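## Task

Take the loose end of the black network patch cord and insert it, latch clip up, into the port beneath the green label until it clicks home; the cord must have stopped moving shortly after you finish.

## Robot and tools

Robot: two six-joint arms, left_arm and right_arm, each on a tilted plate fixed to a shared metal frame behind them. Each carries a two-pad gripper and a wrist camera (cam_left_wrist, cam_right_wrist, 672x504). The session has two scenes; the first is the blue cord, the second the black cord.

Frames. The scene frame has its origin at table-top height, midway between the nominal bases: +x points out over the table, +z up, and left_arm sits on the +y side. Each arm reports its hand pose, velocities and targets in its OWN base frame, and offsets are along that arm's base axes. Bases are tilted: left_arm base at (-0.038, +0.315, +0.239) m, right_arm at (-0.051, -0.165, +0.239) m; gravity-up is (-0.095, -0.261, +0.961) in the left base frame and (-0.095, +0.261, +0.961) in the right. Gripper axes: fingers point along +z, pads close along x, and a block juts about 10 cm toward -y. end_effector_position is the point between the pads; fingertips reach 17.5 mm farther. Reported poses can be off by a few cm.

A row is 18 numbers, always both arms: left dx, dy, dz, rx, ry, rz, gripper position, force_limit, speed, then the same nine for the right. dx..rz are an offset (not a pose) from that arm's Hand target as it stood when the action or move began; 1.0 = 0.6 m or 180 degrees; rx, ry, rz form one rotation vector turning about the Hand target's position. All pose numbers lie in [-1, 1]. Six zeros re-request the current Hand target. Gripper numbers are absolute commands, not offsets: position +1 fully open (50 mm), about -0.65 pads touching, -1 to grip until stopped; force_limit -1/0/+1 = about 20/102/185 N per pad; speed -1/0/+1 = 20/85/150 mm/s. A 0 is a real command, so resend your last gripper values to leave a gripper alone.

Tools:
- execute_actions(actions, cameras): actions is a list of actions; each action is a table of up to 15 rows, one per 1/30 s step, the last row held to fill 15 steps. Every row counts from the action's start pose. Images come back only for an empty list or when cameras names them.
- move(target, speed, blend, stop_force, zero, blocking, cameras): straight-line path toward one row or a list of up to 15 rows, all offsets from the same starting Hand targets. speed in m/s (0.002 to 3.6, default 0.25; rotation limited to twice that in rad/s). blend in m rounds corners of a list. stop_force in N (3 to 120, one value for both arms) ends an arm's path when its wrist sensor feels that much resistance; use it slowly when approaching contact, omit it when backing off something. zero (only with stop_force) decides whether the sensor is re-zeroed first. blocking=false returns early but cannot be combined with stop_force. Paths ignore obstacles and the other arm; moves cap at 10 s.
- wait(seconds 0 to 10, cameras): let time run with last commands held.
- stop(cameras): brake a running move.
- zoom_image(camera, region [x0,y0,x1,y1] pixels, at most 504x504) on the latest image of a wrist camera.
- zero_wrist_force(arm): subtract current wrist reading.
- finished_scene(scene 1 or 2): ends the scene irreversibly; call only when the plug is latched and everything is at rest.

Results give per arm: end_effector_position (m), end_effector_quat_wxyz, velocities, Hand target (last commanded pose after clipping; next offsets count from it), joint positions and torques, Tool commands, Wrist force/torque along the gripper's own axes plus a peak line, and gripper object_status: 0 moving, 1 blocked while opening, 2 blocked while closing (a grip), 3 reached requested position or pads met (usually nothing held). Opening in mm is about (250 - position_measured) x 0.202. move adds a move: line with its ending (done, off_target, moving, held, fault) and limits (paced = pose clipped, held = steps withheld). Joint velocities may read "within noise". A gripper often stops short of its Hand target; send the remaining distance as an offset.

Cautions. Orientation per step is clipped to 32 degrees from measured. Arms are stiff: commanding even slightly beyond a firm contact, or 150 N (±25) net force, or joint contact torque past limits (138 N m big joints, 25.7 N m wrists) triggers a 10 s fault stop. Insert the plug slowly with a modest stop_force, aligned with the port, clip up. Keep arms apart; a clearance check withholds commands that bring them close and any arm-to-arm press can fail the scene. Avoid sweeping paths near an arm's own base. Long stretched holding heats motors (MOTOR HOT at 70 °C, brake stop at 85 °C). Don't drop, fling or slam anything, knock parts off the table, or release the cord while it moves. Time spent thinking advances the scene.

Each tool is called after "Request:" as name([rows], argument=value, ...), one row to a line, values as JSON.

## Session

Request:
execute_actions(actions=[])

Scene clock: 0.00 s.
left_arm: end_effector_position=(+0.7641, +0.1577, +0.2719) position_measured=3 object_status=3 end_effector_quat_wxyz=(+0.119, -0.667, +0.731, +0.079) | right_arm: end_effector_position=(+0.7587, +0.1882, -0.0938) position_measured=3 object_status=3 end_effector_quat_wxyz=(+0.286, +0.945, +0.131, +0.089)
Joint positions: left_arm=[-0.063 -0.948 0.93 4.678 -1.289 3.179] | right_arm=[3.75 -2.582 -1.276 -0.971 0.973 1.94]
Joint velocities: within noise
Joint torques (N m): no reading
Wrist force (N): no reading
Wrist torque (N m): no reading
Wrist force, peak (N): no reading
Hand target: left_arm +0.7641, +0.1577, +0.2719; +0.119, -0.667, +0.731, +0.079 | right_arm +0.7587, +0.1882, -0.0938; +0.286, +0.945, +0.131, +0.089
Tool commands: left_gripper/position=+1.0 left_gripper/force_limit=+1.0 left_gripper/speed=+1.0 right_gripper/position=+1.0 right_gripper/force_limit=+1.0 right_gripper/speed=+1.0

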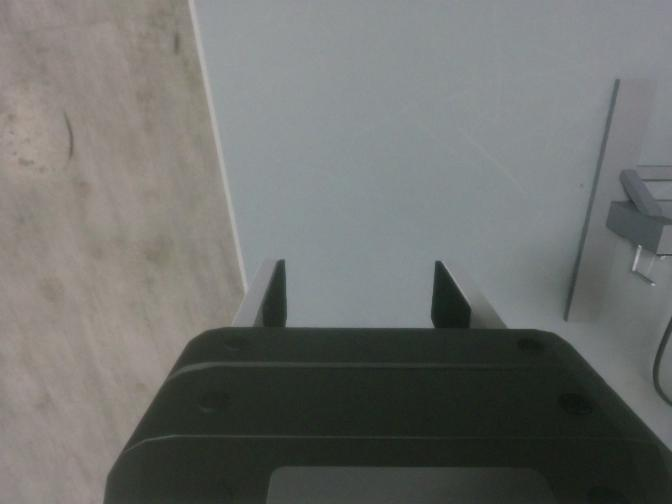

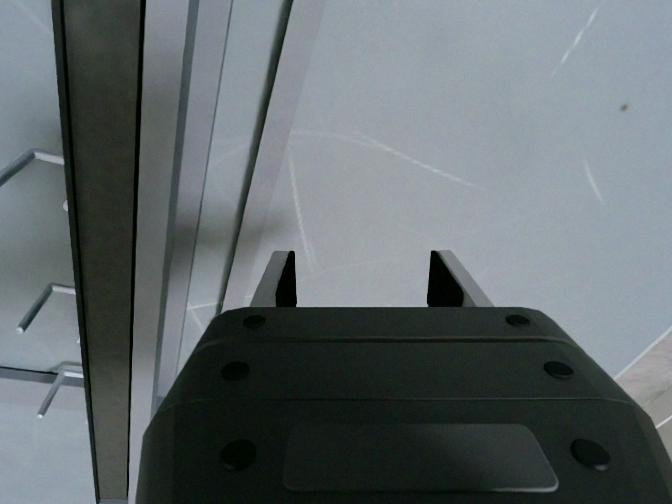

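Request:
move([
  [0,0,0,0,0,0,1,1,1,-0.05,0.1,0.35,0,0,0,1,1,1],
  [0,0,0,0,0,0,1,1,1,-0.78,-0.285,0.5115,0.3723,-0.0834,-0.1135,1,1,1],
], speed=0.35, cameras=["all"])

Scene clock: 9.90 s.
left_arm: end_effector_position=(+0.7641, +0.1577, +0.2719) position_measured=3 object_status=3 end_effector_quat_wxyz=(+0.119, -0.667, +0.731, +0.079) | right_arm: end_effector_position=(+0.2907, +0.0172, +0.2131) position_measured=3 object_status=3 end_effector_quat_wxyz=(-0.255, +0.934, -0.135, +0.212)
Joint positions: left_arm=[-0.063 -0.948 0.93 4.678 -1.289 3.179] | right_arm=[3.412 -0.698 -2.645 -0.747 1.854 2.221]
Joint torques (N m): left_arm=[-12.99 -47.62 -22.35 -2.98 0.16 0.15] | right_arm=[-11.39 1.2 32.68 2.57 2.54 -1.91]
Wrist force (N): left_arm=[0.1 0.2 0.1] | right_arm=[-0.6 0.1 2.5]
Wrist torque (N m): left_arm=[0.03 -0.03 0.00] | right_arm=[-0.10 0.22 0.25]
Wrist force, peak (N): left_arm=[0.5 0.4 -0.2] | right_arm=[-0.3 1.2 -2.9]
Hand target: left_arm +0.7641, +0.1577, +0.2719; +0.119, -0.667, +0.731, +0.079 | right_arm +0.2907, +0.0172, +0.2131; -0.255, +0.934, -0.135, +0.212
Off the commanded pose: left_arm 0.000 m, 0 deg | right_arm 0.000 m, 0 deg.
move: done

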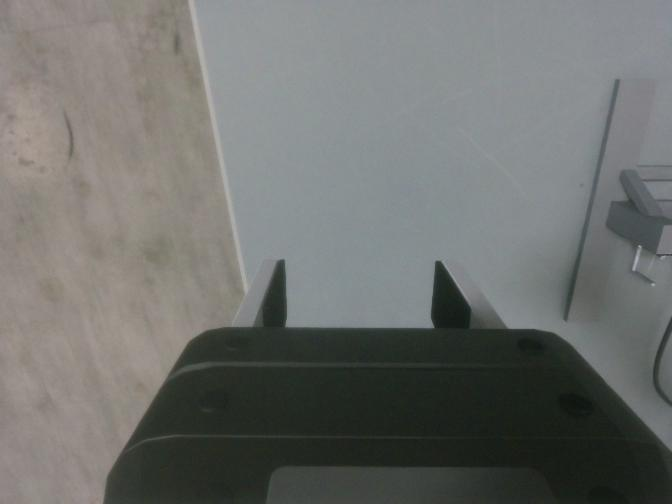

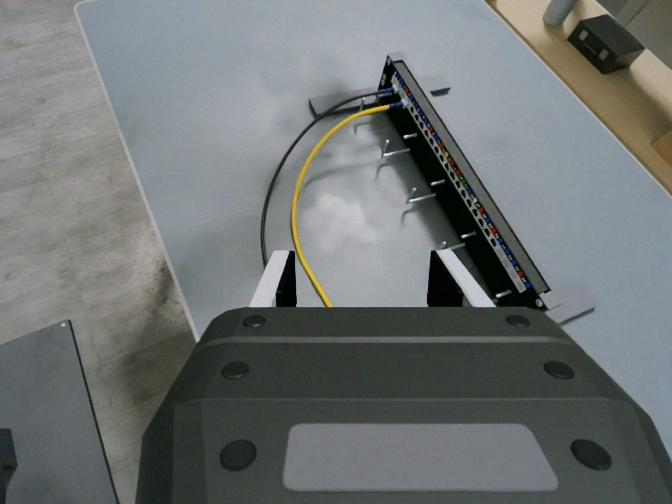

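Request:
zoom_image(camera="cam_right_wrist", region=[430, 130, 490, 215])

Request:
zoom_image(camera="cam_right_wrist", region=[460, 180, 570, 310])

Request:
zoom_image(camera="cam_right_wrist", region=[370, 50, 450, 140])

Scaled by 5.929 from the camera's 672x504 image, which has a finer 960x720 frame.

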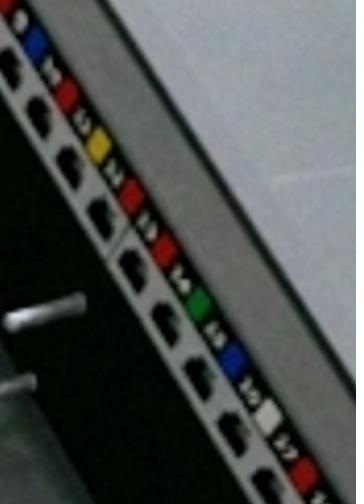

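Scaled by 3.877 from the camera's 672x504 image, which has a finer 960x720 frame.

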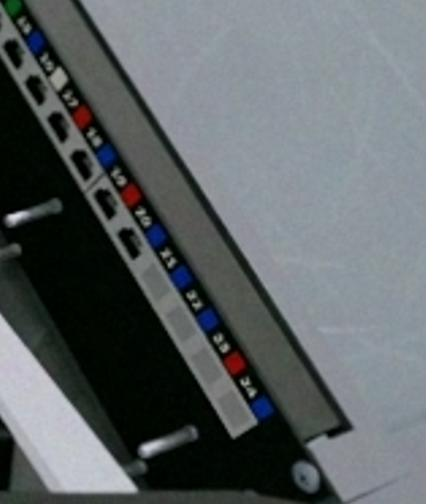

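Scaled by 5.600 from the camera's 672x504 image, which has a finer 960x720 frame.

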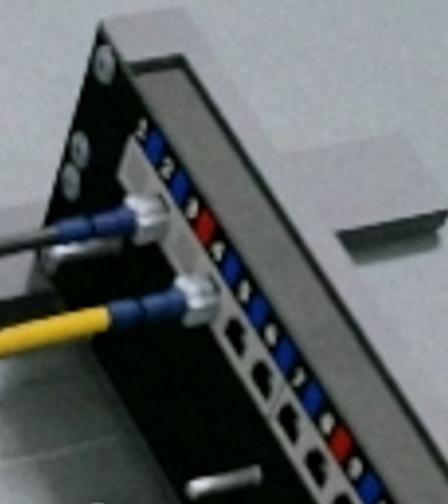

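Request:
move(target=[0,0,0,0,0,0,1,1,1,0.0383,-0.2243,-0.2,0,0,0,1,1,1], speed=0.35, cameras=["cam_right_wrist"])

Scene clock: 14.97 s.
left_arm: end_effector_position=(+0.7641, +0.1577, +0.2719) position_measured=3 object_status=3 end_effector_quat_wxyz=(+0.119, -0.667, +0.731, +0.079) | right_arm: end_effector_position=(+0.3136, -0.1174, +0.0931) position_measured=3 object_status=3 end_effector_quat_wxyz=(-0.255, +0.934, -0.135, +0.212)
Joint positions: left_arm=[-0.063 -0.948 0.93 4.678 -1.289 3.179] | right_arm=[2.744 -1.443 -2.657 -0.283 2.172 1.564]
Joint torques (N m): left_arm=[-13.83 -49.47 -22.55 -2.81 0.02 0.17] | right_arm=[-8.95 7.86 20.48 4.84 3.09 -1.87]
Wrist force (N): left_arm=[0.0 0.2 0.2] | right_arm=[-0.7 0.2 2.9]
Wrist torque (N m): left_arm=[0.02 0.00 0.00] | right_arm=[-0.09 0.22 0.26]
Wrist force, peak (N): left_arm=[0.3 0.5 0.1] | right_arm=[-0.4 1.6 3.6]
Hand target: left_arm +0.7641, +0.1577, +0.2719; +0.119, -0.667, +0.731, +0.079 | right_arm +0.3137, -0.1174, +0.0931; -0.255, +0.934, -0.135, +0.212
Off the commanded pose: left_arm 0.000 m, 0 deg | right_arm 0.000 m, 0 deg.
move: done
Images, in order (width x height): cam_right_wrist 672x504.

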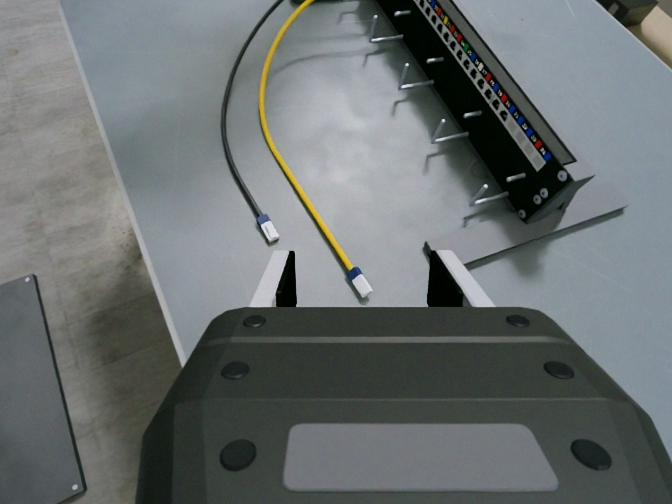

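Request:
zoom_image(camera="cam_right_wrist", region=[235, 200, 305, 255])

Scaled by 7.200 from the camera's 672x504 image, which has a finer 960x720 frame.

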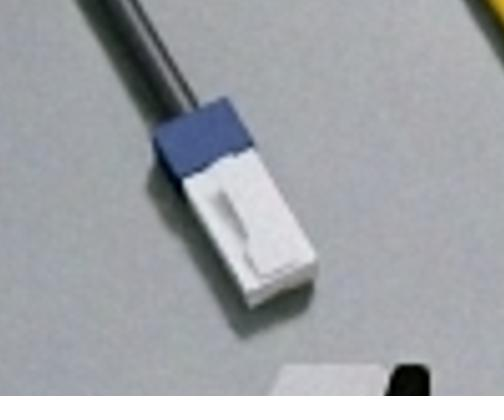

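Request:
move(target=[0,0,0,0,0,0,1,1,1,0.09,0.2472,-0.3798,-0.3886,0.1354,0.0339,0.3,-0.5,0], speed=0.25, cameras=["cam_right_wrist"])

Request:
zoom_image(camera="cam_right_wrist", region=[280, 180, 448, 306])

Scene clock: 34.60 s.
left_arm: end_effector_position=(+0.7641, +0.1577, +0.2719) position_measured=3 object_status=3 end_effector_quat_wxyz=(+0.119, -0.667, +0.731, +0.079) | right_arm: end_effector_position=(+0.3677, +0.0309, -0.1348) position_measured=107 object_status=3 end_effector_quat_wxyz=(+0.344, +0.938, +0.008, +0.048)
Joint positions: left_arm=[-0.063 -0.948 0.93 4.678 -1.289 3.179] | right_arm=[4.009 -2.217 -2.419 -0.591 1.058 2.558]
Joint torques (N m): left_arm=[-13.57 -48.23 -22.51 -2.88 0.35 0.2] | right_arm=[21.11 20.17 14.65 0.71 -2.04 0.97]
Wrist force (N): left_arm=[0.4 -0.1 0.1] | right_arm=[-0.2 0.0 -0.2]
Wrist torque (N m): left_arm=[-0.02 -0.05 0.00] | right_arm=[0.02 0.04 -0.11]
Wrist force, peak (N): left_arm=[0.5 0.6 0.4] | right_arm=[-0.9 0.2 3.2]
Hand target: left_arm +0.7641, +0.1577, +0.2719; +0.119, -0.667, +0.731, +0.079 | right_arm +0.3677, +0.0310, -0.1348; +0.344, +0.938, +0.008, +0.048
Off the commanded pose: left_arm 0.000 m, 0 deg | right_arm 0.000 m, 0 deg.
move: done
Images, in order (width x height): cam_right_wrist 672x504.

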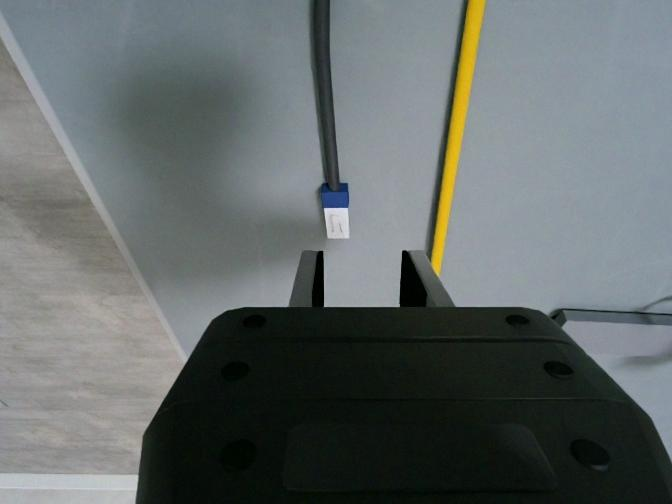

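Scaled by 3.000 from the camera's 672x504 image, which has a finer 960x720 frame.

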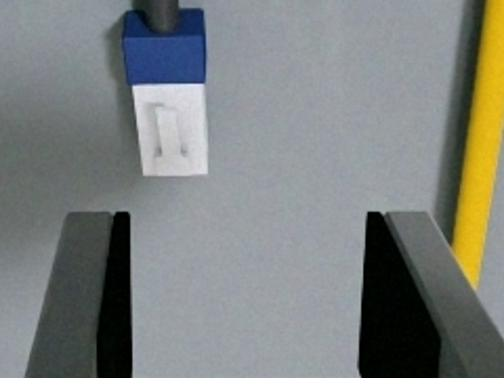

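Request:
move(target=[0,0,0,0,0,0,1,1,1,-0.0087,-0.0253,-0.072,-0.0017,0.0047,0.0171,0.1,-0.5,0], speed=0.08, cameras=["cam_right_wrist"])

Request:
zoom_image(camera="cam_right_wrist", region=[280, 180, 448, 306])

Scene clock: 47.17 s.
left_arm: end_effector_position=(+0.7641, +0.1577, +0.2719) position_measured=3 object_status=3 end_effector_quat_wxyz=(+0.119, -0.667, +0.731, +0.079) | right_arm: end_effector_position=(+0.3624, +0.0158, -0.1780) position_measured=138 object_status=3 end_effector_quat_wxyz=(+0.345, +0.936, +0.036, +0.051)
Joint positions: left_arm=[-0.063 -0.948 0.93 4.678 -1.289 3.179] | right_arm=[4.005 -2.38 -2.438 -0.391 1.037 2.495]
Joint torques (N m): left_arm=[-13.07 -47.94 -23.01 -2.85 0.35 0.13] | right_arm=[2.5 22.47 -4.95 3.62 -2.13 -1.7]
Wrist force (N): left_arm=[0.1 0.0 0.3] | right_arm=[-0.2 0.0 -0.1]
Wrist torque (N m): left_arm=[0.00 -0.01 0.01] | right_arm=[0.04 0.04 -0.01]
Wrist force, peak (N): left_arm=[-0.2 0.3 0.6] | right_arm=[-0.5 -0.7 0.6]
Hand target: left_arm +0.7641, +0.1577, +0.2719; +0.119, -0.667, +0.731, +0.079 | right_arm +0.3624, +0.0158, -0.1780; +0.345, +0.936, +0.036, +0.051
Off the commanded pose: left_arm 0.000 m, 0 deg | right_arm 0.000 m, 0 deg.
move: done
Images, in order (width x height): cam_right_wrist 672x504.

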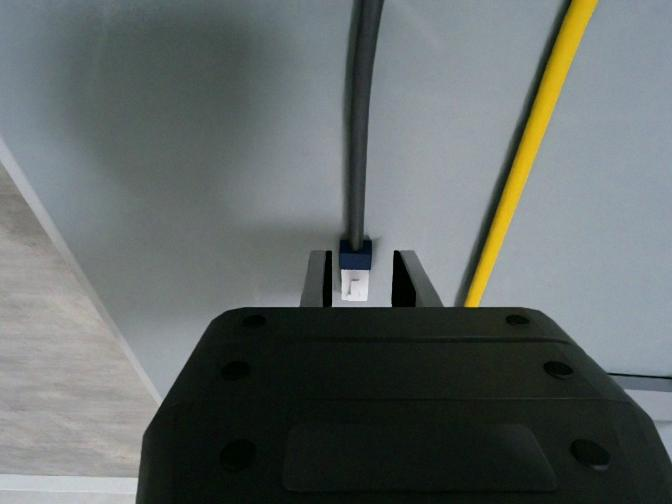

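Scaled by 3.000 from the camera's 672x504 image, which has a finer 960x720 frame.

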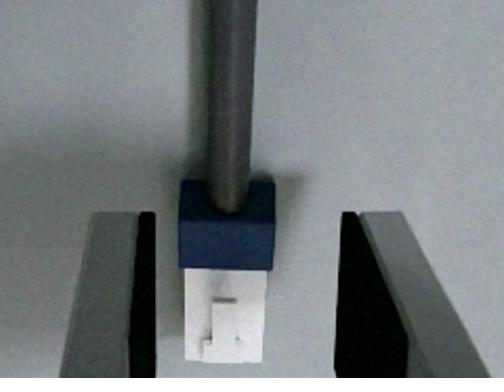

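Request:
move(target=[0,0,0,0,0,0,1,1,1,-0.0017,-0.0038,-0.026,0,0,0,0.1,-0.5,0], speed=0.02, stop_force=4)

Request:
move(target=[0,0,0,0,0,0,1,1,1,0,0,0,0,0,0,-1,-0.5,-0.9], cameras=["cam_right_wrist"])

Request:
zoom_image(camera="cam_right_wrist", region=[280, 180, 448, 306])

Scene clock: 54.43 s.
left_arm: end_effector_position=(+0.7641, +0.1577, +0.2719) position_measured=3 object_status=3 end_effector_quat_wxyz=(+0.119, -0.667, +0.731, +0.079) | right_arm: end_effector_position=(+0.3614, +0.0135, -0.1936) position_measured=138 object_status=3 end_effector_quat_wxyz=(+0.345, +0.936, +0.036, +0.051)
Joint positions: left_arm=[-0.063 -0.948 0.93 4.678 -1.289 3.179] | right_arm=[4.003 -2.438 -2.428 -0.343 1.036 2.493]
Joint torques (N m): left_arm=[-12.31 -48.04 -22.98 -2.8 0.33 0.2] | right_arm=[2.46 22.83 9.56 3.72 -2.16 -1.75]
Wrist force (N): left_arm=[0.1 0.1 -0.1] | right_arm=[-0.1 0.0 0.0]
Wrist torque (N m): left_arm=[0.03 0.00 0.00] | right_arm=[0.03 0.03 -0.01]
Wrist force, peak (N): left_arm=[-0.1 0.5 0.5] | right_arm=[-0.2 -0.2 -0.5]
Hand target: left_arm +0.7641, +0.1577, +0.2719; +0.119, -0.667, +0.731, +0.079 | right_arm +0.3614, +0.0135, -0.1936; +0.345, +0.936, +0.036, +0.051
Off the commanded pose: left_arm 0.000 m, 0 deg | right_arm 0.000 m, 0 deg.
move: done

Scene clock: 55.37 s.
left_arm: end_effector_position=(+0.7641, +0.1577, +0.2719) position_measured=3 object_status=3 end_effector_quat_wxyz=(+0.119, -0.667, +0.731, +0.079) | right_arm: end_effector_position=(+0.3614, +0.0135, -0.1936) position_measured=232 object_status=2 end_effector_quat_wxyz=(+0.345, +0.936, +0.036, +0.051)
Joint positions: left_arm=[-0.063 -0.948 0.93 4.678 -1.289 3.179] | right_arm=[4.003 -2.438 -2.428 -0.343 1.036 2.493]
Joint torques (N m): left_arm=[-13.61 -49.73 -23.15 -3.11 0.27 0.34] | right_arm=[3.27 22.78 9.35 3.42 -1.63 -1.66]
Wrist force (N): left_arm=[0.2 0.3 0.2] | right_arm=[-0.1 0.2 -2.1]
Wrist torque (N m): left_arm=[0.03 -0.02 0.00] | right_arm=[0.05 0.04 -0.02]
Wrist force, peak (N): left_arm=[0.5 0.3 0.0] | right_arm=[-0.3 0.1 -2.1]
Hand target: left_arm +0.7641, +0.1577, +0.2719; +0.119, -0.667, +0.731, +0.079 | right_arm +0.3614, +0.0135, -0.1936; +0.345, +0.936, +0.036, +0.051
Off the commanded pose: left_arm 0.000 m, 0 deg | right_arm 0.000 m, 0 deg.
move: done
Images, in order (width x height): cam_right_wrist 672x504.

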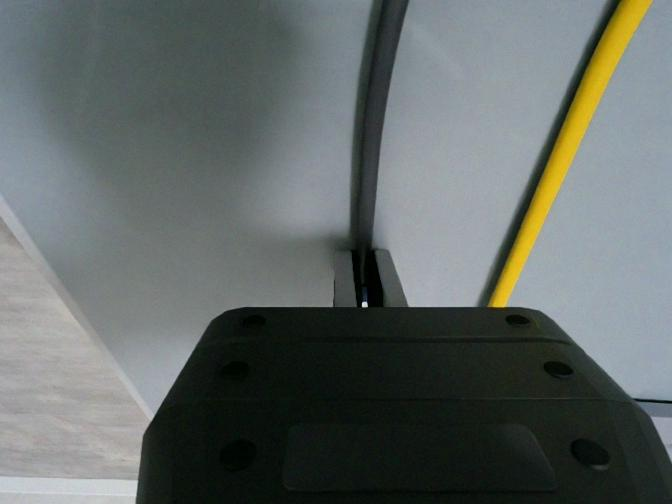

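Scaled by 3.000 from the camera's 672x504 image, which has a finer 960x720 frame.

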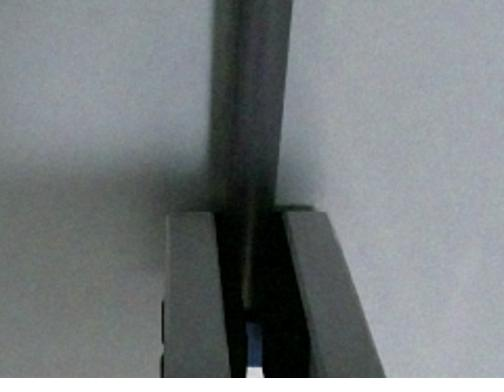

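Request:
move(target=[0,0,0,0,0,0,1,1,1,0,0,0,0,0,0,0.1,-0.5,-0.5])

Request:
move(target=[0,0,0,0,0,0,1,1,1,0.0015,-0.016,0.0047,0,0,0,0.1,-0.5,-0.5], speed=0.03)

Request:
move(target=[0,0,0,0,0,0,1,1,1,0,0,0,0,0,0,-1,-0.5,-0.9])

Request:
move(target=[0,0,0,0,0,0,1,1,1,-0.0094,0.0262,0.0961,0,0,0,-1,-0.5,-0.9], speed=0.1, cameras=["cam_right_wrist"])

Request:
zoom_image(camera="cam_right_wrist", region=[312, 216, 412, 306])

Scene clock: 66.83 s.
left_arm: end_effector_position=(+0.7641, +0.1577, +0.2719) position_measured=3 object_status=3 end_effector_quat_wxyz=(+0.119, -0.667, +0.731, +0.079) | right_arm: end_effector_position=(+0.3614, +0.0135, -0.1936) position_measured=138 object_status=3 end_effector_quat_wxyz=(+0.345, +0.936, +0.036, +0.051)
Joint positions: left_arm=[-0.063 -0.948 0.93 4.678 -1.289 3.179] | right_arm=[4.003 -2.438 -2.428 -0.343 1.036 2.493]
Joint torques (N m): left_arm=[-13.65 -48.37 -22.22 -2.91 0.58 0.25] | right_arm=[4.76 24.26 6.6 2.32 0.29 -1.46]
Wrist force (N): left_arm=[0.1 0.3 -0.1] | right_arm=[-0.3 0.1 -0.2]
Wrist torque (N m): left_arm=[0.05 -0.01 0.00] | right_arm=[0.04 0.05 -0.01]
Wrist force, peak (N): left_arm=[0.5 0.3 0.5] | right_arm=[-0.1 0.1 -2.3]
Hand target: left_arm +0.7641, +0.1577, +0.2719; +0.119, -0.667, +0.731, +0.079 | right_arm +0.3614, +0.0135, -0.1936; +0.345, +0.936, +0.036, +0.051
Off the commanded pose: left_arm 0.000 m, 0 deg | right_arm 0.000 m, 0 deg.
move: done

Scene clock: 67.63 s.
left_arm: end_effector_position=(+0.7641, +0.1577, +0.2719) position_measured=3 object_status=3 end_effector_quat_wxyz=(+0.119, -0.667, +0.731, +0.079) | right_arm: end_effector_position=(+0.3623, +0.0039, -0.1908) position_measured=138 object_status=3 end_effector_quat_wxyz=(+0.345, +0.936, +0.036, +0.051)
Joint positions: left_arm=[-0.063 -0.948 0.93 4.678 -1.289 3.179] | right_arm=[3.983 -2.434 -2.44 -0.324 1.027 2.473]
Joint torques (N m): left_arm=[-13.65 -48.27 -22.89 -2.78 0.37 0.25] | right_arm=[2.78 39.49 -5.73 3.5 -2.24 -1.35]
Wrist force (N): left_arm=[0.3 0.1 0.0] | right_arm=[-0.3 0.2 -0.1]
Wrist torque (N m): left_arm=[0.02 -0.05 0.00] | right_arm=[0.06 0.05 -0.01]
Wrist force, peak (N): left_arm=[0.3 0.5 0.0] | right_arm=[-0.3 -0.3 -0.2]
Hand target: left_arm +0.7641, +0.1577, +0.2719; +0.119, -0.667, +0.731, +0.079 | right_arm +0.3623, +0.0039, -0.1908; +0.345, +0.936, +0.036, +0.051
Off the commanded pose: left_arm 0.000 m, 0 deg | right_arm 0.000 m, 0 deg.
move: done

Scene clock: 68.33 s.
left_arm: end_effector_position=(+0.7641, +0.1577, +0.2719) position_measured=3 object_status=3 end_effector_quat_wxyz=(+0.119, -0.667, +0.731, +0.079) | right_arm: end_effector_position=(+0.3623, +0.0039, -0.1908) position_measured=202 object_status=0 end_effector_quat_wxyz=(+0.345, +0.936, +0.036, +0.051)
Joint positions: left_arm=[-0.063 -0.948 0.93 4.678 -1.289 3.179] | right_arm=[3.983 -2.434 -2.441 -0.324 1.026 2.472]
Joint torques (N m): left_arm=[-13.11 -48.83 -23 -2.98 0.47 0.26] | right_arm=[2.36 39.16 -6.21 3.6 -1.99 -1.65]
Wrist force (N): left_arm=[0.3 0.2 0.3] | right_arm=[0.1 0.1 -0.6]
Wrist torque (N m): left_arm=[0.04 -0.04 0.00] | right_arm=[0.03 0.03 -0.01]
Wrist force, peak (N): left_arm=[0.5 -0.4 0.3] | right_arm=[0.1 0.1 -0.6]
Hand target: left_arm +0.7641, +0.1577, +0.2719; +0.119, -0.667, +0.731, +0.079 | right_arm +0.3623, +0.0039, -0.1908; +0.345, +0.936, +0.036, +0.051
Off the commanded pose: left_arm 0.000 m, 0 deg | right_arm 0.000 m, 0 deg.
move: done

Scene clock: 69.47 s.
left_arm: end_effector_position=(+0.7641, +0.1577, +0.2719) position_measured=3 object_status=3 end_effector_quat_wxyz=(+0.119, -0.667, +0.731, +0.079) | right_arm: end_effector_position=(+0.3567, +0.0196, -0.1331) position_measured=202 object_status=2 end_effector_quat_wxyz=(+0.345, +0.936, +0.036, +0.051)
Joint positions: left_arm=[-0.063 -0.948 0.93 4.678 -1.289 3.179] | right_arm=[4.024 -2.211 -2.477 -0.532 1.046 2.515]
Joint torques (N m): left_arm=[-13.05 -49.6 -22.04 -2.79 0.5 0.3] | right_arm=[20.61 35.99 -1.94 0.77 0.81 1.15]
Wrist force (N): left_arm=[-0.2 0.2 0.2] | right_arm=[-0.3 0.0 0.1]
Wrist torque (N m): left_arm=[0.03 0.03 0.00] | right_arm=[0.02 0.04 -0.12]
Wrist force, peak (N): left_arm=[0.4 -0.1 0.5] | right_arm=[-0.3 0.4 -0.9]
Hand target: left_arm +0.7641, +0.1577, +0.2719; +0.119, -0.667, +0.731, +0.079 | right_arm +0.3567, +0.0196, -0.1331; +0.345, +0.936, +0.036, +0.051
Off the commanded pose: left_arm 0.000 m, 0 deg | right_arm 0.000 m, 0 deg.
move: done
Images, in order (width x height): cam_right_wrist 672x504.

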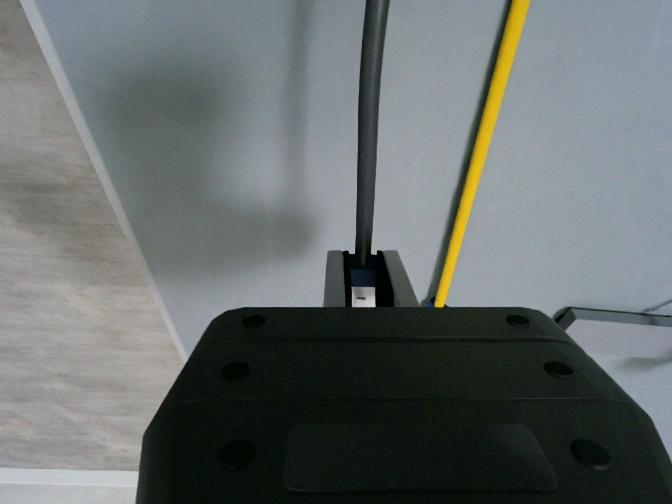

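Scaled by 5.040 from the camera's 672x504 image, which has a finer 960x720 frame.

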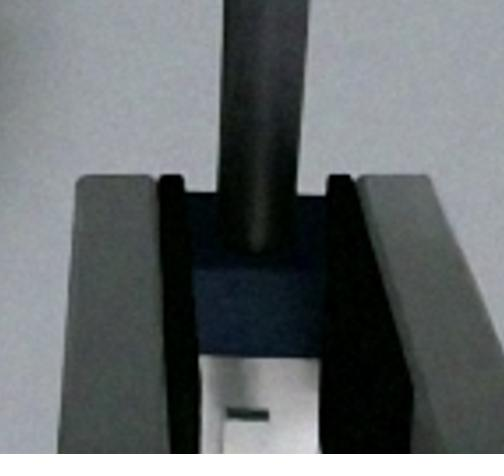

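Request:
move(target=[0,0,0,0,0,0,1,1,1,0.0088,-0.0244,-0.0895,0,0,0,-1,-0.5,-0.9], speed=0.1)

Request:
move(target=[0,0,0,0,0,0,1,1,1,0.0019,-0.0052,-0.0192,0,0,0,-1,-0.5,-0.9], speed=0.008, stop_force=4)

Request:
move(target=[0,0,0,0,0,0,1,1,1,0,0,0,0,0,0,0.1,-0.5,-0.8])

Request:
move(target=[0,0,0,0,0,0,1,1,1,-0.0101,0.0753,0.0796,0,0,0,0.1,-0.5,-0.8], speed=0.08, cameras=["cam_right_wrist"])

Scene clock: 82.50 s.
left_arm: end_effector_position=(+0.7641, +0.1577, +0.2719) position_measured=3 object_status=3 end_effector_quat_wxyz=(+0.119, -0.667, +0.731, +0.079) | right_arm: end_effector_position=(+0.3620, +0.0050, -0.1868) position_measured=202 object_status=2 end_effector_quat_wxyz=(+0.345, +0.936, +0.036, +0.051)
Joint positions: left_arm=[-0.063 -0.948 0.93 4.678 -1.289 3.179] | right_arm=[3.986 -2.419 -2.444 -0.337 1.028 2.475]
Joint torques (N m): left_arm=[-13.7 -50.36 -22.8 -2.9 0.51 0.31] | right_arm=[2.49 24.02 10.32 3.64 -2.06 -1.81]
Wrist force (N): left_arm=[0.1 0.3 0.1] | right_arm=[-0.4 0.3 -0.1]
Wrist torque (N m): left_arm=[0.04 0.00 0.00] | right_arm=[0.07 0.06 -0.01]
Wrist force, peak (N): left_arm=[0.5 0.4 0.2] | right_arm=[-0.4 0.4 -1.1]
Hand target: left_arm +0.7641, +0.1577, +0.2719; +0.119, -0.667, +0.731, +0.079 | right_arm +0.3620, +0.0050, -0.1868; +0.345, +0.936, +0.036, +0.051
Off the commanded pose: left_arm 0.000 m, 0 deg | right_arm 0.000 m, 0 deg.
move: done

Scene clock: 84.03 s.
left_arm: end_effector_position=(+0.7641, +0.1577, +0.2719) position_measured=3 object_status=3 end_effector_quat_wxyz=(+0.119, -0.667, +0.731, +0.079) | right_arm: end_effector_position=(+0.3624, +0.0039, -0.1909) position_measured=202 object_status=2 end_effector_quat_wxyz=(+0.345, +0.936, +0.036, +0.051)
Joint positions: left_arm=[-0.063 -0.948 0.93 4.678 -1.289 3.179] | right_arm=[3.982 -2.434 -2.44 -0.323 1.026 2.472]
Joint torques (N m): left_arm=[-14.04 -49.22 -22.99 -3.03 0.48 0.26] | right_arm=[21.1 39.5 -6.58 0.98 0.77 1.09]
Wrist force (N): left_arm=[0.2 0.5 -0.1] | right_arm=[-0.9 0.6 -2.0]
Wrist torque (N m): left_arm=[0.08 -0.02 0.00] | right_arm=[0.00 0.02 -0.03]
Wrist force, peak (N): left_arm=[0.4 0.4 0.1] | right_arm=[-0.6 4.2 -9.4]
Hand target: left_arm +0.7641, +0.1577, +0.2719; +0.119, -0.667, +0.731, +0.079 | right_arm +0.3624, +0.0039, -0.1909; +0.345, +0.936, +0.036, +0.051 (not the last commanded pose)
Off the commanded pose: left_arm 0.000 m, 0 deg | right_arm 0.008 m, 0 deg.
move: contact (right_arm)

Scene clock: 84.67 s.
left_arm: end_effector_position=(+0.7641, +0.1577, +0.2719) position_measured=3 object_status=3 end_effector_quat_wxyz=(+0.119, -0.667, +0.731, +0.079) | right_arm: end_effector_position=(+0.3624, +0.0039, -0.1909) position_measured=138 object_status=3 end_effector_quat_wxyz=(+0.345, +0.936, +0.036, +0.051)
Joint positions: left_arm=[-0.063 -0.948 0.93 4.678 -1.289 3.179] | right_arm=[3.983 -2.434 -2.44 -0.323 1.026 2.472]
Joint torques (N m): left_arm=[-13.54 -48.88 -21.56 -2.85 0.61 0.36] | right_arm=[21.21 39.05 -5.08 1.86 0.07 0.99]
Wrist force (N): left_arm=[0.0 0.3 0.2] | right_arm=[-0.2 0.1 -0.1]
Wrist torque (N m): left_arm=[0.04 0.00 0.00] | right_arm=[0.04 0.05 -0.03]
Wrist force, peak (N): left_arm=[0.3 0.4 0.0] | right_arm=[-1.6 1.0 -2.3]
Hand target: left_arm +0.7641, +0.1577, +0.2719; +0.119, -0.667, +0.731, +0.079 | right_arm +0.3624, +0.0039, -0.1909; +0.345, +0.936, +0.036, +0.051
Off the commanded pose: left_arm 0.000 m, 0 deg | right_arm 0.000 m, 0 deg.
move: done

Scene clock: 85.97 s.
left_arm: end_effector_position=(+0.7641, +0.1577, +0.2719) position_measured=3 object_status=3 end_effector_quat_wxyz=(+0.119, -0.667, +0.731, +0.079) | right_arm: end_effector_position=(+0.3563, +0.0490, -0.1432) position_measured=138 object_status=3 end_effector_quat_wxyz=(+0.345, +0.936, +0.036, +0.051)
Joint positions: left_arm=[-0.063 -0.948 0.93 4.678 -1.289 3.179] | right_arm=[4.075 -2.242 -2.428 -0.574 1.072 2.566]
Joint torques (N m): left_arm=[-12.53 -49.8 -22.93 -2.95 0.57 0.12] | right_arm=[20.16 35.87 14.48 0.67 0.88 1.1]
Wrist force (N): left_arm=[0.1 0.4 0.3] | right_arm=[-0.1 -0.1 -0.2]
Wrist torque (N m): left_arm=[0.06 -0.01 0.00] | right_arm=[0.01 0.03 -0.11]
Wrist force, peak (N): left_arm=[0.3 0.5 0.3] | right_arm=[-0.2 -0.2 -1.1]
Hand target: left_arm +0.7641, +0.1577, +0.2719; +0.119, -0.667, +0.731, +0.079 | right_arm +0.3563, +0.0490, -0.1432; +0.345, +0.936, +0.036, +0.051
Off the commanded pose: left_arm 0.000 m, 0 deg | right_arm 0.000 m, 0 deg.
move: done
Images, in order (width x height): cam_right_wrist 672x504.

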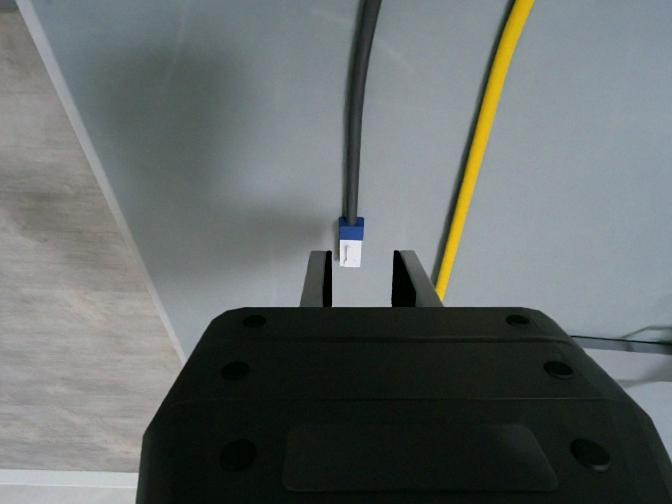

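Request:
move(target=[0,0,0,0,0,0,1,1,1,-0.006,0.05,0.06,-0.12,0.6408,0.7533,0.1,-0.5,-0.8], speed=0.5)

Request:
move(target=[0,0,0,0,0,0,1,1,1,0.0,0.02,-0.03,-0.1935,-0.0096,-0.0163,0.1,-0.5,-0.8], speed=0.25, cameras=["cam_right_wrist"])

Request:
zoom_image(camera="cam_right_wrist", region=[280, 150, 448, 306])

Scene clock: 92.87 s.
left_arm: end_effector_position=(+0.7641, +0.1577, +0.2719) position_measured=3 object_status=3 end_effector_quat_wxyz=(+0.119, -0.667, +0.731, +0.079) | right_arm: end_effector_position=(+0.3527, +0.0791, -0.1072) position_measured=138 object_status=3 end_effector_quat_wxyz=(+0.053, -0.031, +0.936, -0.345)
Joint positions: left_arm=[-0.063 -0.948 0.93 4.678 -1.289 3.179] | right_arm=[4.13 -2.116 -2.399 -0.755 1.098 -0.51]
Joint torques (N m): left_arm=[-13.05 -48.68 -22.94 -2.97 0.78 0.11] | right_arm=[2.02 34.99 8.83 3.47 0.83 -1.91]
Wrist force (N): left_arm=[0.0 0.3 0.0] | right_arm=[-0.5 -0.1 1.9]
Wrist torque (N m): left_arm=[0.04 0.01 0.00] | right_arm=[-0.08 0.11 0.19]
Wrist force, peak (N): left_arm=[0.3 0.8 -0.1] | right_arm=[-1.2 -0.5 2.4]
Hand target: left_arm +0.7641, +0.1577, +0.2719; +0.119, -0.667, +0.731, +0.079 | right_arm +0.3527, +0.0790, -0.1072; +0.053, -0.031, +0.936, -0.345
Off the commanded pose: left_arm 0.000 m, 0 deg | right_arm 0.000 m, 0 deg.
move: done

Scene clock: 94.67 s.
left_arm: end_effector_position=(+0.7641, +0.1577, +0.2719) position_measured=3 object_status=3 end_effector_quat_wxyz=(+0.119, -0.667, +0.731, +0.079) | right_arm: end_effector_position=(+0.3527, +0.0911, -0.1252) position_measured=138 object_status=3 end_effector_quat_wxyz=(+0.047, -0.017, +0.790, -0.611)
Joint positions: left_arm=[-0.063 -0.948 0.93 4.678 -1.289 3.179] | right_arm=[4.231 -2.499 -1.996 -1.492 1.013 -0.105]
Joint torques (N m): left_arm=[-13.42 -48.96 -22.23 -2.82 0.74 0.22] | right_arm=[8.54 31.05 16.06 -1.73 1.31 1.04]
Wrist force (N): left_arm=[0.1 0.3 -0.3] | right_arm=[-1.2 0.0 3.8]
Wrist torque (N m): left_arm=[0.05 0.00 0.00] | right_arm=[-0.16 0.39 0.19]
Wrist force, peak (N): left_arm=[0.1 0.6 -0.2] | right_arm=[-1.2 0.8 3.8]
Hand target: left_arm +0.7641, +0.1577, +0.2719; +0.119, -0.667, +0.731, +0.079 | right_arm +0.3527, +0.0910, -0.1252; +0.047, -0.017, +0.790, -0.611
Off the commanded pose: left_arm 0.000 m, 0 deg | right_arm 0.000 m, 0 deg.
move: done
Images, in order (width x height): cam_right_wrist 672x504.

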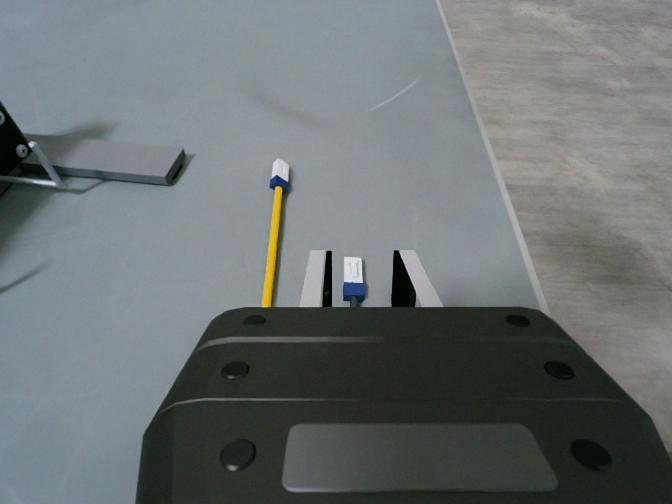

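Scaled by 3.000 from the camera's 672x504 image, which has a finer 960x720 frame.

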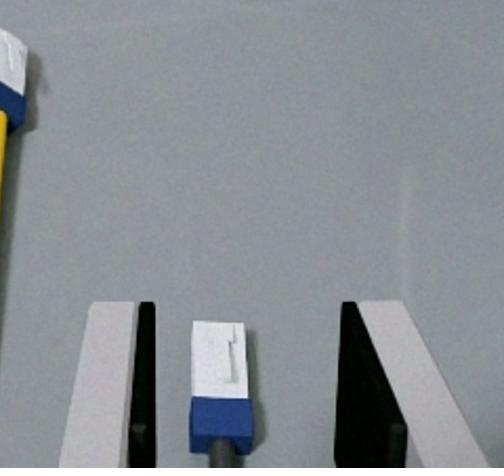

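Request:
move(target=[0,0,0,0,0,0,1,1,1,0.0133,-0.1313,-0.1,0,0,0,0.1,-0.5,-0.8], speed=0.08, cameras=["cam_right_wrist"])

Request:
zoom_image(camera="cam_right_wrist", region=[312, 200, 412, 306])

Scene clock: 103.77 s.
left_arm: end_effector_position=(+0.7641, +0.1577, +0.2719) position_measured=3 object_status=3 end_effector_quat_wxyz=(+0.119, -0.667, +0.731, +0.079) | right_arm: end_effector_position=(+0.3607, +0.0123, -0.1851) position_measured=138 object_status=3 end_effector_quat_wxyz=(+0.047, -0.017, +0.790, -0.611)
Joint positions: left_arm=[-0.063 -0.948 0.93 4.678 -1.289 3.179] | right_arm=[4.122 -2.642 -2.069 -1.252 0.908 -0.146]
Joint torques (N m): left_arm=[-12.95 -48.24 -22.72 -2.95 0.88 0.13] | right_arm=[4.47 29.4 -4.38 1.19 -1.73 -1.69]
Wrist force (N): left_arm=[0.2 -0.4 0.1] | right_arm=[-1.0 0.0 3.6]
Wrist torque (N m): left_arm=[-0.06 -0.02 0.00] | right_arm=[-0.16 0.35 0.28]
Wrist force, peak (N): left_arm=[0.4 0.4 0.4] | right_arm=[-0.9 0.4 4.6]
Hand target: left_arm +0.7641, +0.1577, +0.2719; +0.119, -0.667, +0.731, +0.079 | right_arm +0.3607, +0.0123, -0.1852; +0.047, -0.017, +0.790, -0.611
Off the commanded pose: left_arm 0.000 m, 0 deg | right_arm 0.000 m, 0 deg.
move: done
Images, in order (width x height): cam_right_wrist 672x504.

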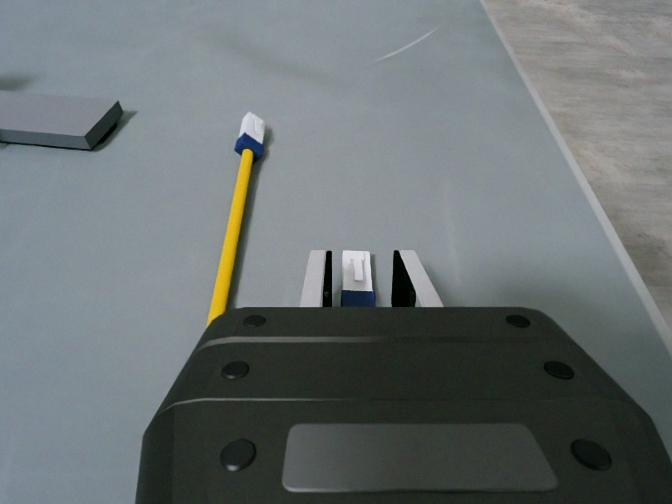

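Scaled by 4.755 from the camera's 672x504 image, which has a finer 960x720 frame.

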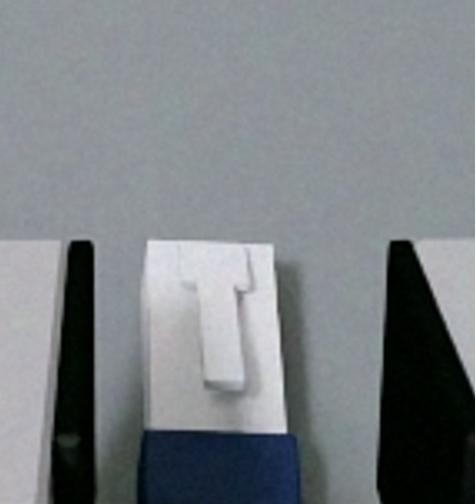

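Request:
move(target=[0,0,0,0,0,0,1,1,1,0.0017,-0.0003,-0.0205,0,0,0,0.1,-0.5,-0.8], speed=0.015, stop_force=4)

Request:
move(target=[0,0,0,0,0,0,1,1,1,0,0,0,0,0,0,-1,-0.4,-0.9])

Request:
move(target=[0,0,0,0,0,0,1,1,1,-0.0094,0.0262,0.0961,0,0,0,-1,-0.4,-0.9], speed=0.1, cameras=["cam_right_wrist"])

Request:
zoom_image(camera="cam_right_wrist", region=[312, 216, 412, 306])

Scene clock: 113.97 s.
left_arm: end_effector_position=(+0.7641, +0.1577, +0.2719) position_measured=3 object_status=3 end_effector_quat_wxyz=(+0.119, -0.667, +0.731, +0.079) | right_arm: end_effector_position=(+0.3617, +0.0121, -0.1971) position_measured=138 object_status=3 end_effector_quat_wxyz=(+0.047, -0.017, +0.790, -0.611)
Joint positions: left_arm=[-0.063 -0.948 0.93 4.678 -1.289 3.179] | right_arm=[4.119 -2.675 -2.051 -1.237 0.906 -0.147]
Joint torques (N m): left_arm=[-12.29 -47.8 -21.76 -3.06 0.72 0.29] | right_arm=[9.81 46.47 -3.52 0.12 0.68 -1.36]
Wrist force (N): left_arm=[0.1 0.1 0.0] | right_arm=[0.3 -4.6 2.8]
Wrist torque (N m): left_arm=[0.02 -0.01 0.00] | right_arm=[-0.14 0.36 0.33]
Wrist force, peak (N): left_arm=[0.5 0.4 0.1] | right_arm=[-0.6 -7.9 -0.3]
Hand target: left_arm +0.7641, +0.1577, +0.2719; +0.119, -0.667, +0.731, +0.079 | right_arm +0.3617, +0.0121, -0.1971; +0.047, -0.017, +0.790, -0.611
Off the commanded pose: left_arm 0.000 m, 0 deg | right_arm 0.000 m, 0 deg.
move: contact (right_arm)

Scene clock: 114.77 s.
left_arm: end_effector_position=(+0.7641, +0.1577, +0.2719) position_measured=3 object_status=3 end_effector_quat_wxyz=(+0.119, -0.667, +0.731, +0.079) | right_arm: end_effector_position=(+0.3617, +0.0121, -0.1971) position_measured=213 object_status=2 end_effector_quat_wxyz=(+0.047, -0.017, +0.790, -0.611)
Joint positions: left_arm=[-0.063 -0.948 0.93 4.678 -1.289 3.179] | right_arm=[4.119 -2.675 -2.051 -1.237 0.906 -0.147]
Joint torques (N m): left_arm=[-13.06 -49.37 -22.31 -2.83 0.6 0.16] | right_arm=[14.05 42.97 -3.64 -0.05 1.07 -1.07]
Wrist force (N): left_arm=[0.0 0.5 0.2] | right_arm=[-0.8 -0.2 3.2]
Wrist torque (N m): left_arm=[0.07 0.00 0.01] | right_arm=[-0.14 0.36 0.28]
Wrist force, peak (N): left_arm=[0.5 0.5 0.3] | right_arm=[-1.4 -4.1 2.1]
Hand target: left_arm +0.7641, +0.1577, +0.2719; +0.119, -0.667, +0.731, +0.079 | right_arm +0.3617, +0.0121, -0.1971; +0.047, -0.017, +0.790, -0.611
Off the commanded pose: left_arm 0.000 m, 0 deg | right_arm 0.000 m, 0 deg.
move: done

Scene clock: 115.83 s.
left_arm: end_effector_position=(+0.7641, +0.1577, +0.2719) position_measured=3 object_status=3 end_effector_quat_wxyz=(+0.119, -0.667, +0.731, +0.079) | right_arm: end_effector_position=(+0.3560, +0.0278, -0.1395) position_measured=213 object_status=2 end_effector_quat_wxyz=(+0.047, -0.017, +0.790, -0.611)
Joint positions: left_arm=[-0.063 -0.948 0.93 4.678 -1.289 3.179] | right_arm=[4.152 -2.52 -2.103 -1.348 0.937 -0.134]
Joint torques (N m): left_arm=[-12.7 -48.59 -23.18 -2.86 0.87 0.32] | right_arm=[22.37 44.9 -2.45 -1.91 1.15 1.12]
Wrist force (N): left_arm=[-0.1 0.3 0.3] | right_arm=[-1.0 -0.1 4.0]
Wrist torque (N m): left_arm=[0.03 0.03 0.00] | right_arm=[-0.19 0.35 0.19]
Wrist force, peak (N): left_arm=[0.5 0.2 0.3] | right_arm=[-1.2 1.0 4.4]
Hand target: left_arm +0.7641, +0.1577, +0.2719; +0.119, -0.667, +0.731, +0.079 | right_arm +0.3560, +0.0278, -0.1395; +0.047, -0.017, +0.790, -0.611
Off the commanded pose: left_arm 0.000 m, 0 deg | right_arm 0.000 m, 0 deg.
move: done
Images, in order (width x height): cam_right_wrist 672x504.

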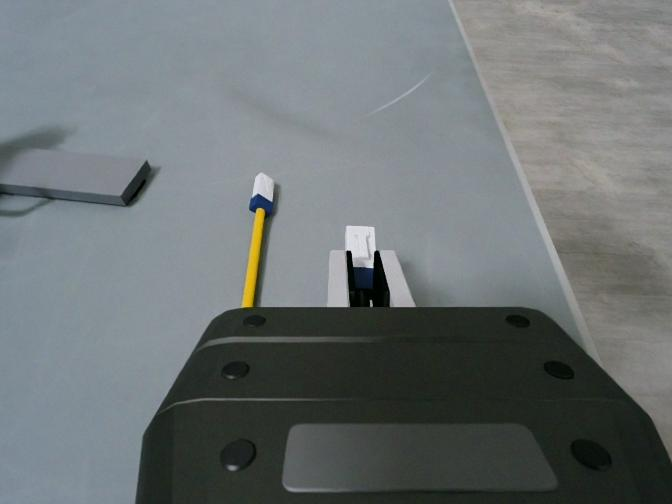

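Scaled by 5.040 from the camera's 672x504 image, which has a finer 960x720 frame.

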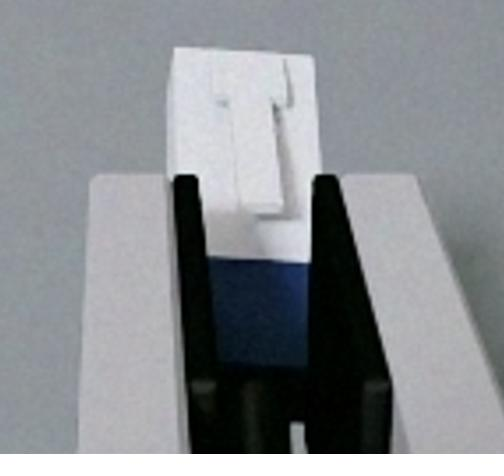

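Request:
move([
  [0,0,0,0,0,0,1,1,1,0.05,0.05,0.2547,0,0,0,-1,-0.4,-0.9],
  [0,0,0,0,0,0,1,1,1,0.1805,0.2132,0.2547,-0.0454,0.1261,0.463,-1,-0.4,-0.9],
], speed=0.25, cameras=["cam_right_wrist"])

Scene clock: 126.73 s.
left_arm: end_effector_position=(+0.7641, +0.1577, +0.2719) position_measured=3 object_status=3 end_effector_quat_wxyz=(+0.119, -0.667, +0.731, +0.079) | right_arm: end_effector_position=(+0.4643, +0.1557, +0.0133) position_measured=213 object_status=2 end_effector_quat_wxyz=(-0.294, +0.646, -0.532, +0.462)
Joint positions: left_arm=[-0.063 -0.948 0.93 4.678 -1.289 3.179] | right_arm=[4.291 -2.492 -2.639 1.013 0.504 -2.543]
Joint torques (N m): left_arm=[-12.68 -49.15 -23.16 -2.88 1.17 0.26] | right_arm=[2.06 20.16 6.33 4.71 0.19 -1.65]
Wrist force (N): left_arm=[0.1 -0.1 0.1] | right_arm=[-1.2 0.1 3.6]
Wrist torque (N m): left_arm=[-0.03 0.00 0.00] | right_arm=[-0.13 0.42 0.28]
Wrist force, peak (N): left_arm=[-0.1 0.6 0.4] | right_arm=[-0.5 1.9 4.7]
Hand target: left_arm +0.7641, +0.1577, +0.2719; +0.119, -0.667, +0.731, +0.079 | right_arm +0.4643, +0.1557, +0.0133; -0.294, +0.646, -0.532, +0.462
Off the commanded pose: left_arm 0.000 m, 0 deg | right_arm 0.000 m, 0 deg.
move: done
Images, in order (width x height): cam_right_wrist 672x504.

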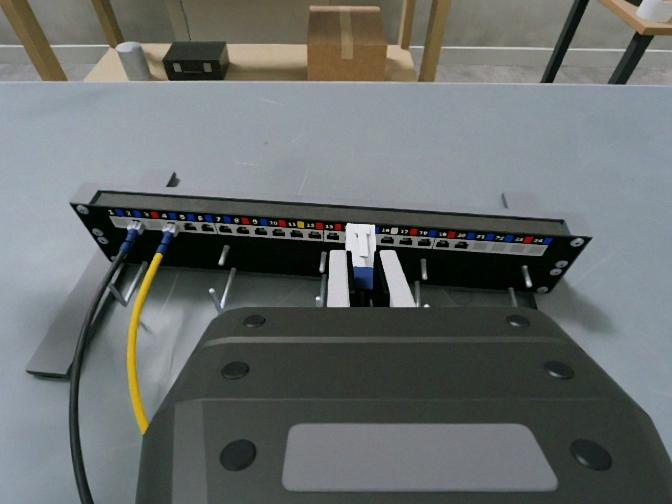

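Request:
zoom_image(camera="cam_right_wrist", region=[290, 200, 450, 310])

Scaled by 3.150 from the camera's 672x504 image, which has a finer 960x720 frame.

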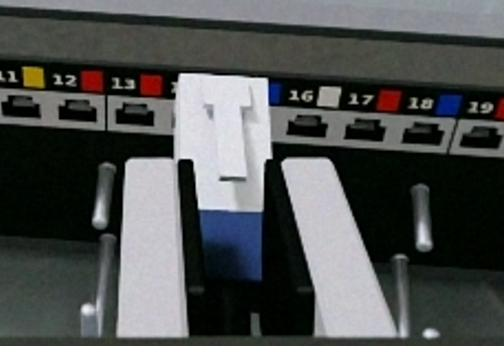

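Request:
move(target=[0,0,0,0,0,0,1,1,1,0.1062,-0.0457,-0.2353,0.003,-0.0083,-0.0306,-1,-0.4,-0.9], speed=0.1, stop_force=12, cameras=["cam_right_wrist"])

Request:
zoom_image(camera="cam_right_wrist", region=[290, 120, 450, 290])

Scene clock: 141.33 s.
left_arm: end_effector_position=(+0.7641, +0.1577, +0.2719) position_measured=3 object_status=3 end_effector_quat_wxyz=(+0.119, -0.667, +0.731, +0.079) | right_arm: end_effector_position=(+0.5281, +0.1283, -0.1278) position_measured=213 object_status=2 end_effector_quat_wxyz=(-0.282, +0.612, -0.560, +0.481)
Joint positions: left_arm=[-0.063 -0.948 0.93 4.678 -1.289 3.179] | right_arm=[4.087 -2.925 -2.234 1.225 0.56 -2.731]
Joint torques (N m): left_arm=[-12.45 -48.48 -22.94 -3.09 1 0.14] | right_arm=[4.48 29.14 4.33 4.36 0.56 -1.71]
Wrist force (N): left_arm=[-0.1 0.2 0.2] | right_arm=[-1.1 0.0 3.8]
Wrist torque (N m): left_arm=[0.03 0.01 0.00] | right_arm=[-0.17 0.39 0.26]
Wrist force, peak (N): left_arm=[0.2 0.5 0.4] | right_arm=[-1.2 0.9 4.4]
Hand target: left_arm +0.7641, +0.1577, +0.2719; +0.119, -0.667, +0.731, +0.079 | right_arm +0.5281, +0.1283, -0.1278; -0.282, +0.612, -0.560, +0.481
Off the commanded pose: left_arm 0.000 m, 0 deg | right_arm 0.000 m, 0 deg.
move: done
Images, in order (width x height): cam_right_wrist 672x504.

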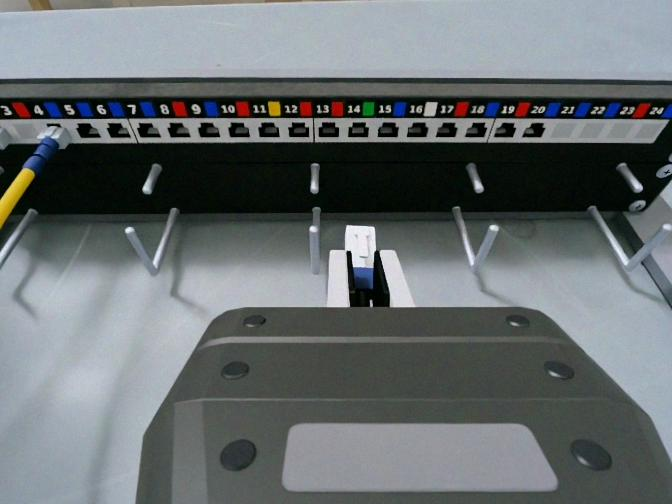

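Scaled by 2.965 from the camera's 672x504 image, which has a finer 960x720 frame.

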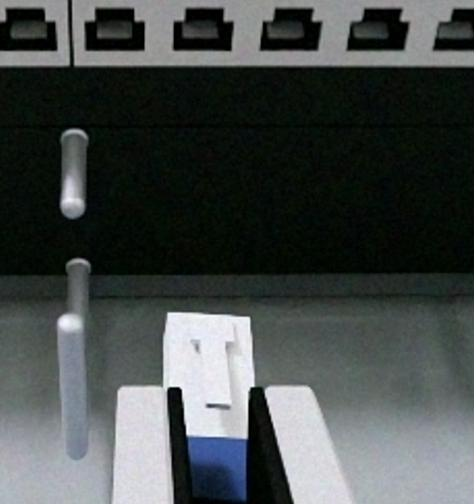

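Request:
move(target=[0,0,0,0,0,0,1,1,1,0.0753,-0.0097,-0.0007,0,0,0,-1,-0.4,-0.9], speed=0.05, stop_force=8, cameras=["cam_right_wrist"])

Request:
zoom_image(camera="cam_right_wrist", region=[310, 160, 410, 260])

Scene clock: 150.70 s.
left_arm: end_effector_position=(+0.7641, +0.1577, +0.2719) position_measured=3 object_status=3 end_effector_quat_wxyz=(+0.119, -0.667, +0.731, +0.079) | right_arm: end_effector_position=(+0.5732, +0.1225, -0.1283) position_measured=213 object_status=2 end_effector_quat_wxyz=(-0.282, +0.612, -0.560, +0.481)
Joint positions: left_arm=[-0.063 -0.948 0.93 4.678 -1.289 3.179] | right_arm=[3.972 -2.896 -2.124 1.199 0.645 -2.868]
Joint torques (N m): left_arm=[-13.12 -48.79 -22.83 -2.82 1.19 0.2] | right_arm=[4.92 48.16 7.15 1.57 0.81 -1.78]
Wrist force (N): left_arm=[0.0 0.2 0.2] | right_arm=[-1.0 0.1 3.5]
Wrist torque (N m): left_arm=[0.03 -0.01 0.01] | right_arm=[-0.14 0.38 0.26]
Wrist force, peak (N): left_arm=[0.2 0.6 0.4] | right_arm=[-1.1 0.2 3.9]
Hand target: left_arm +0.7641, +0.1577, +0.2719; +0.119, -0.667, +0.731, +0.079 | right_arm +0.5732, +0.1225, -0.1283; -0.282, +0.612, -0.560, +0.481
Off the commanded pose: left_arm 0.000 m, 0 deg | right_arm 0.000 m, 0 deg.
move: done
Images, in order (width x height): cam_right_wrist 672x504.

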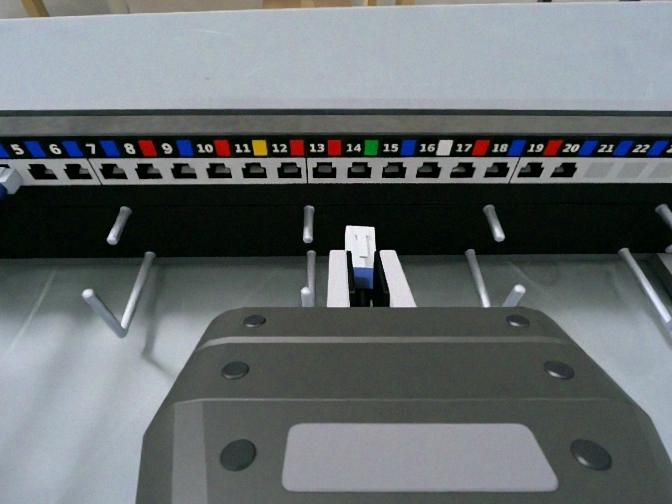

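Scaled by 5.040 from the camera's 672x504 image, which has a finer 960x720 frame.

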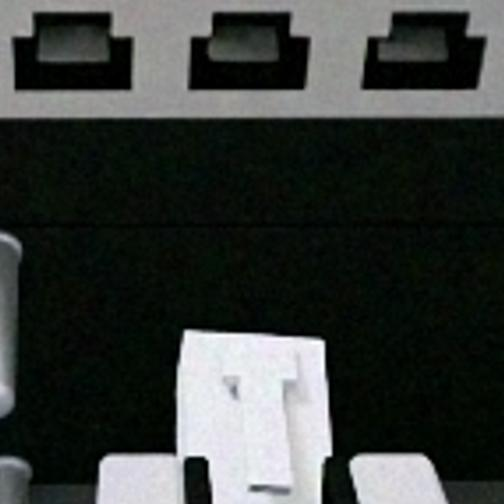

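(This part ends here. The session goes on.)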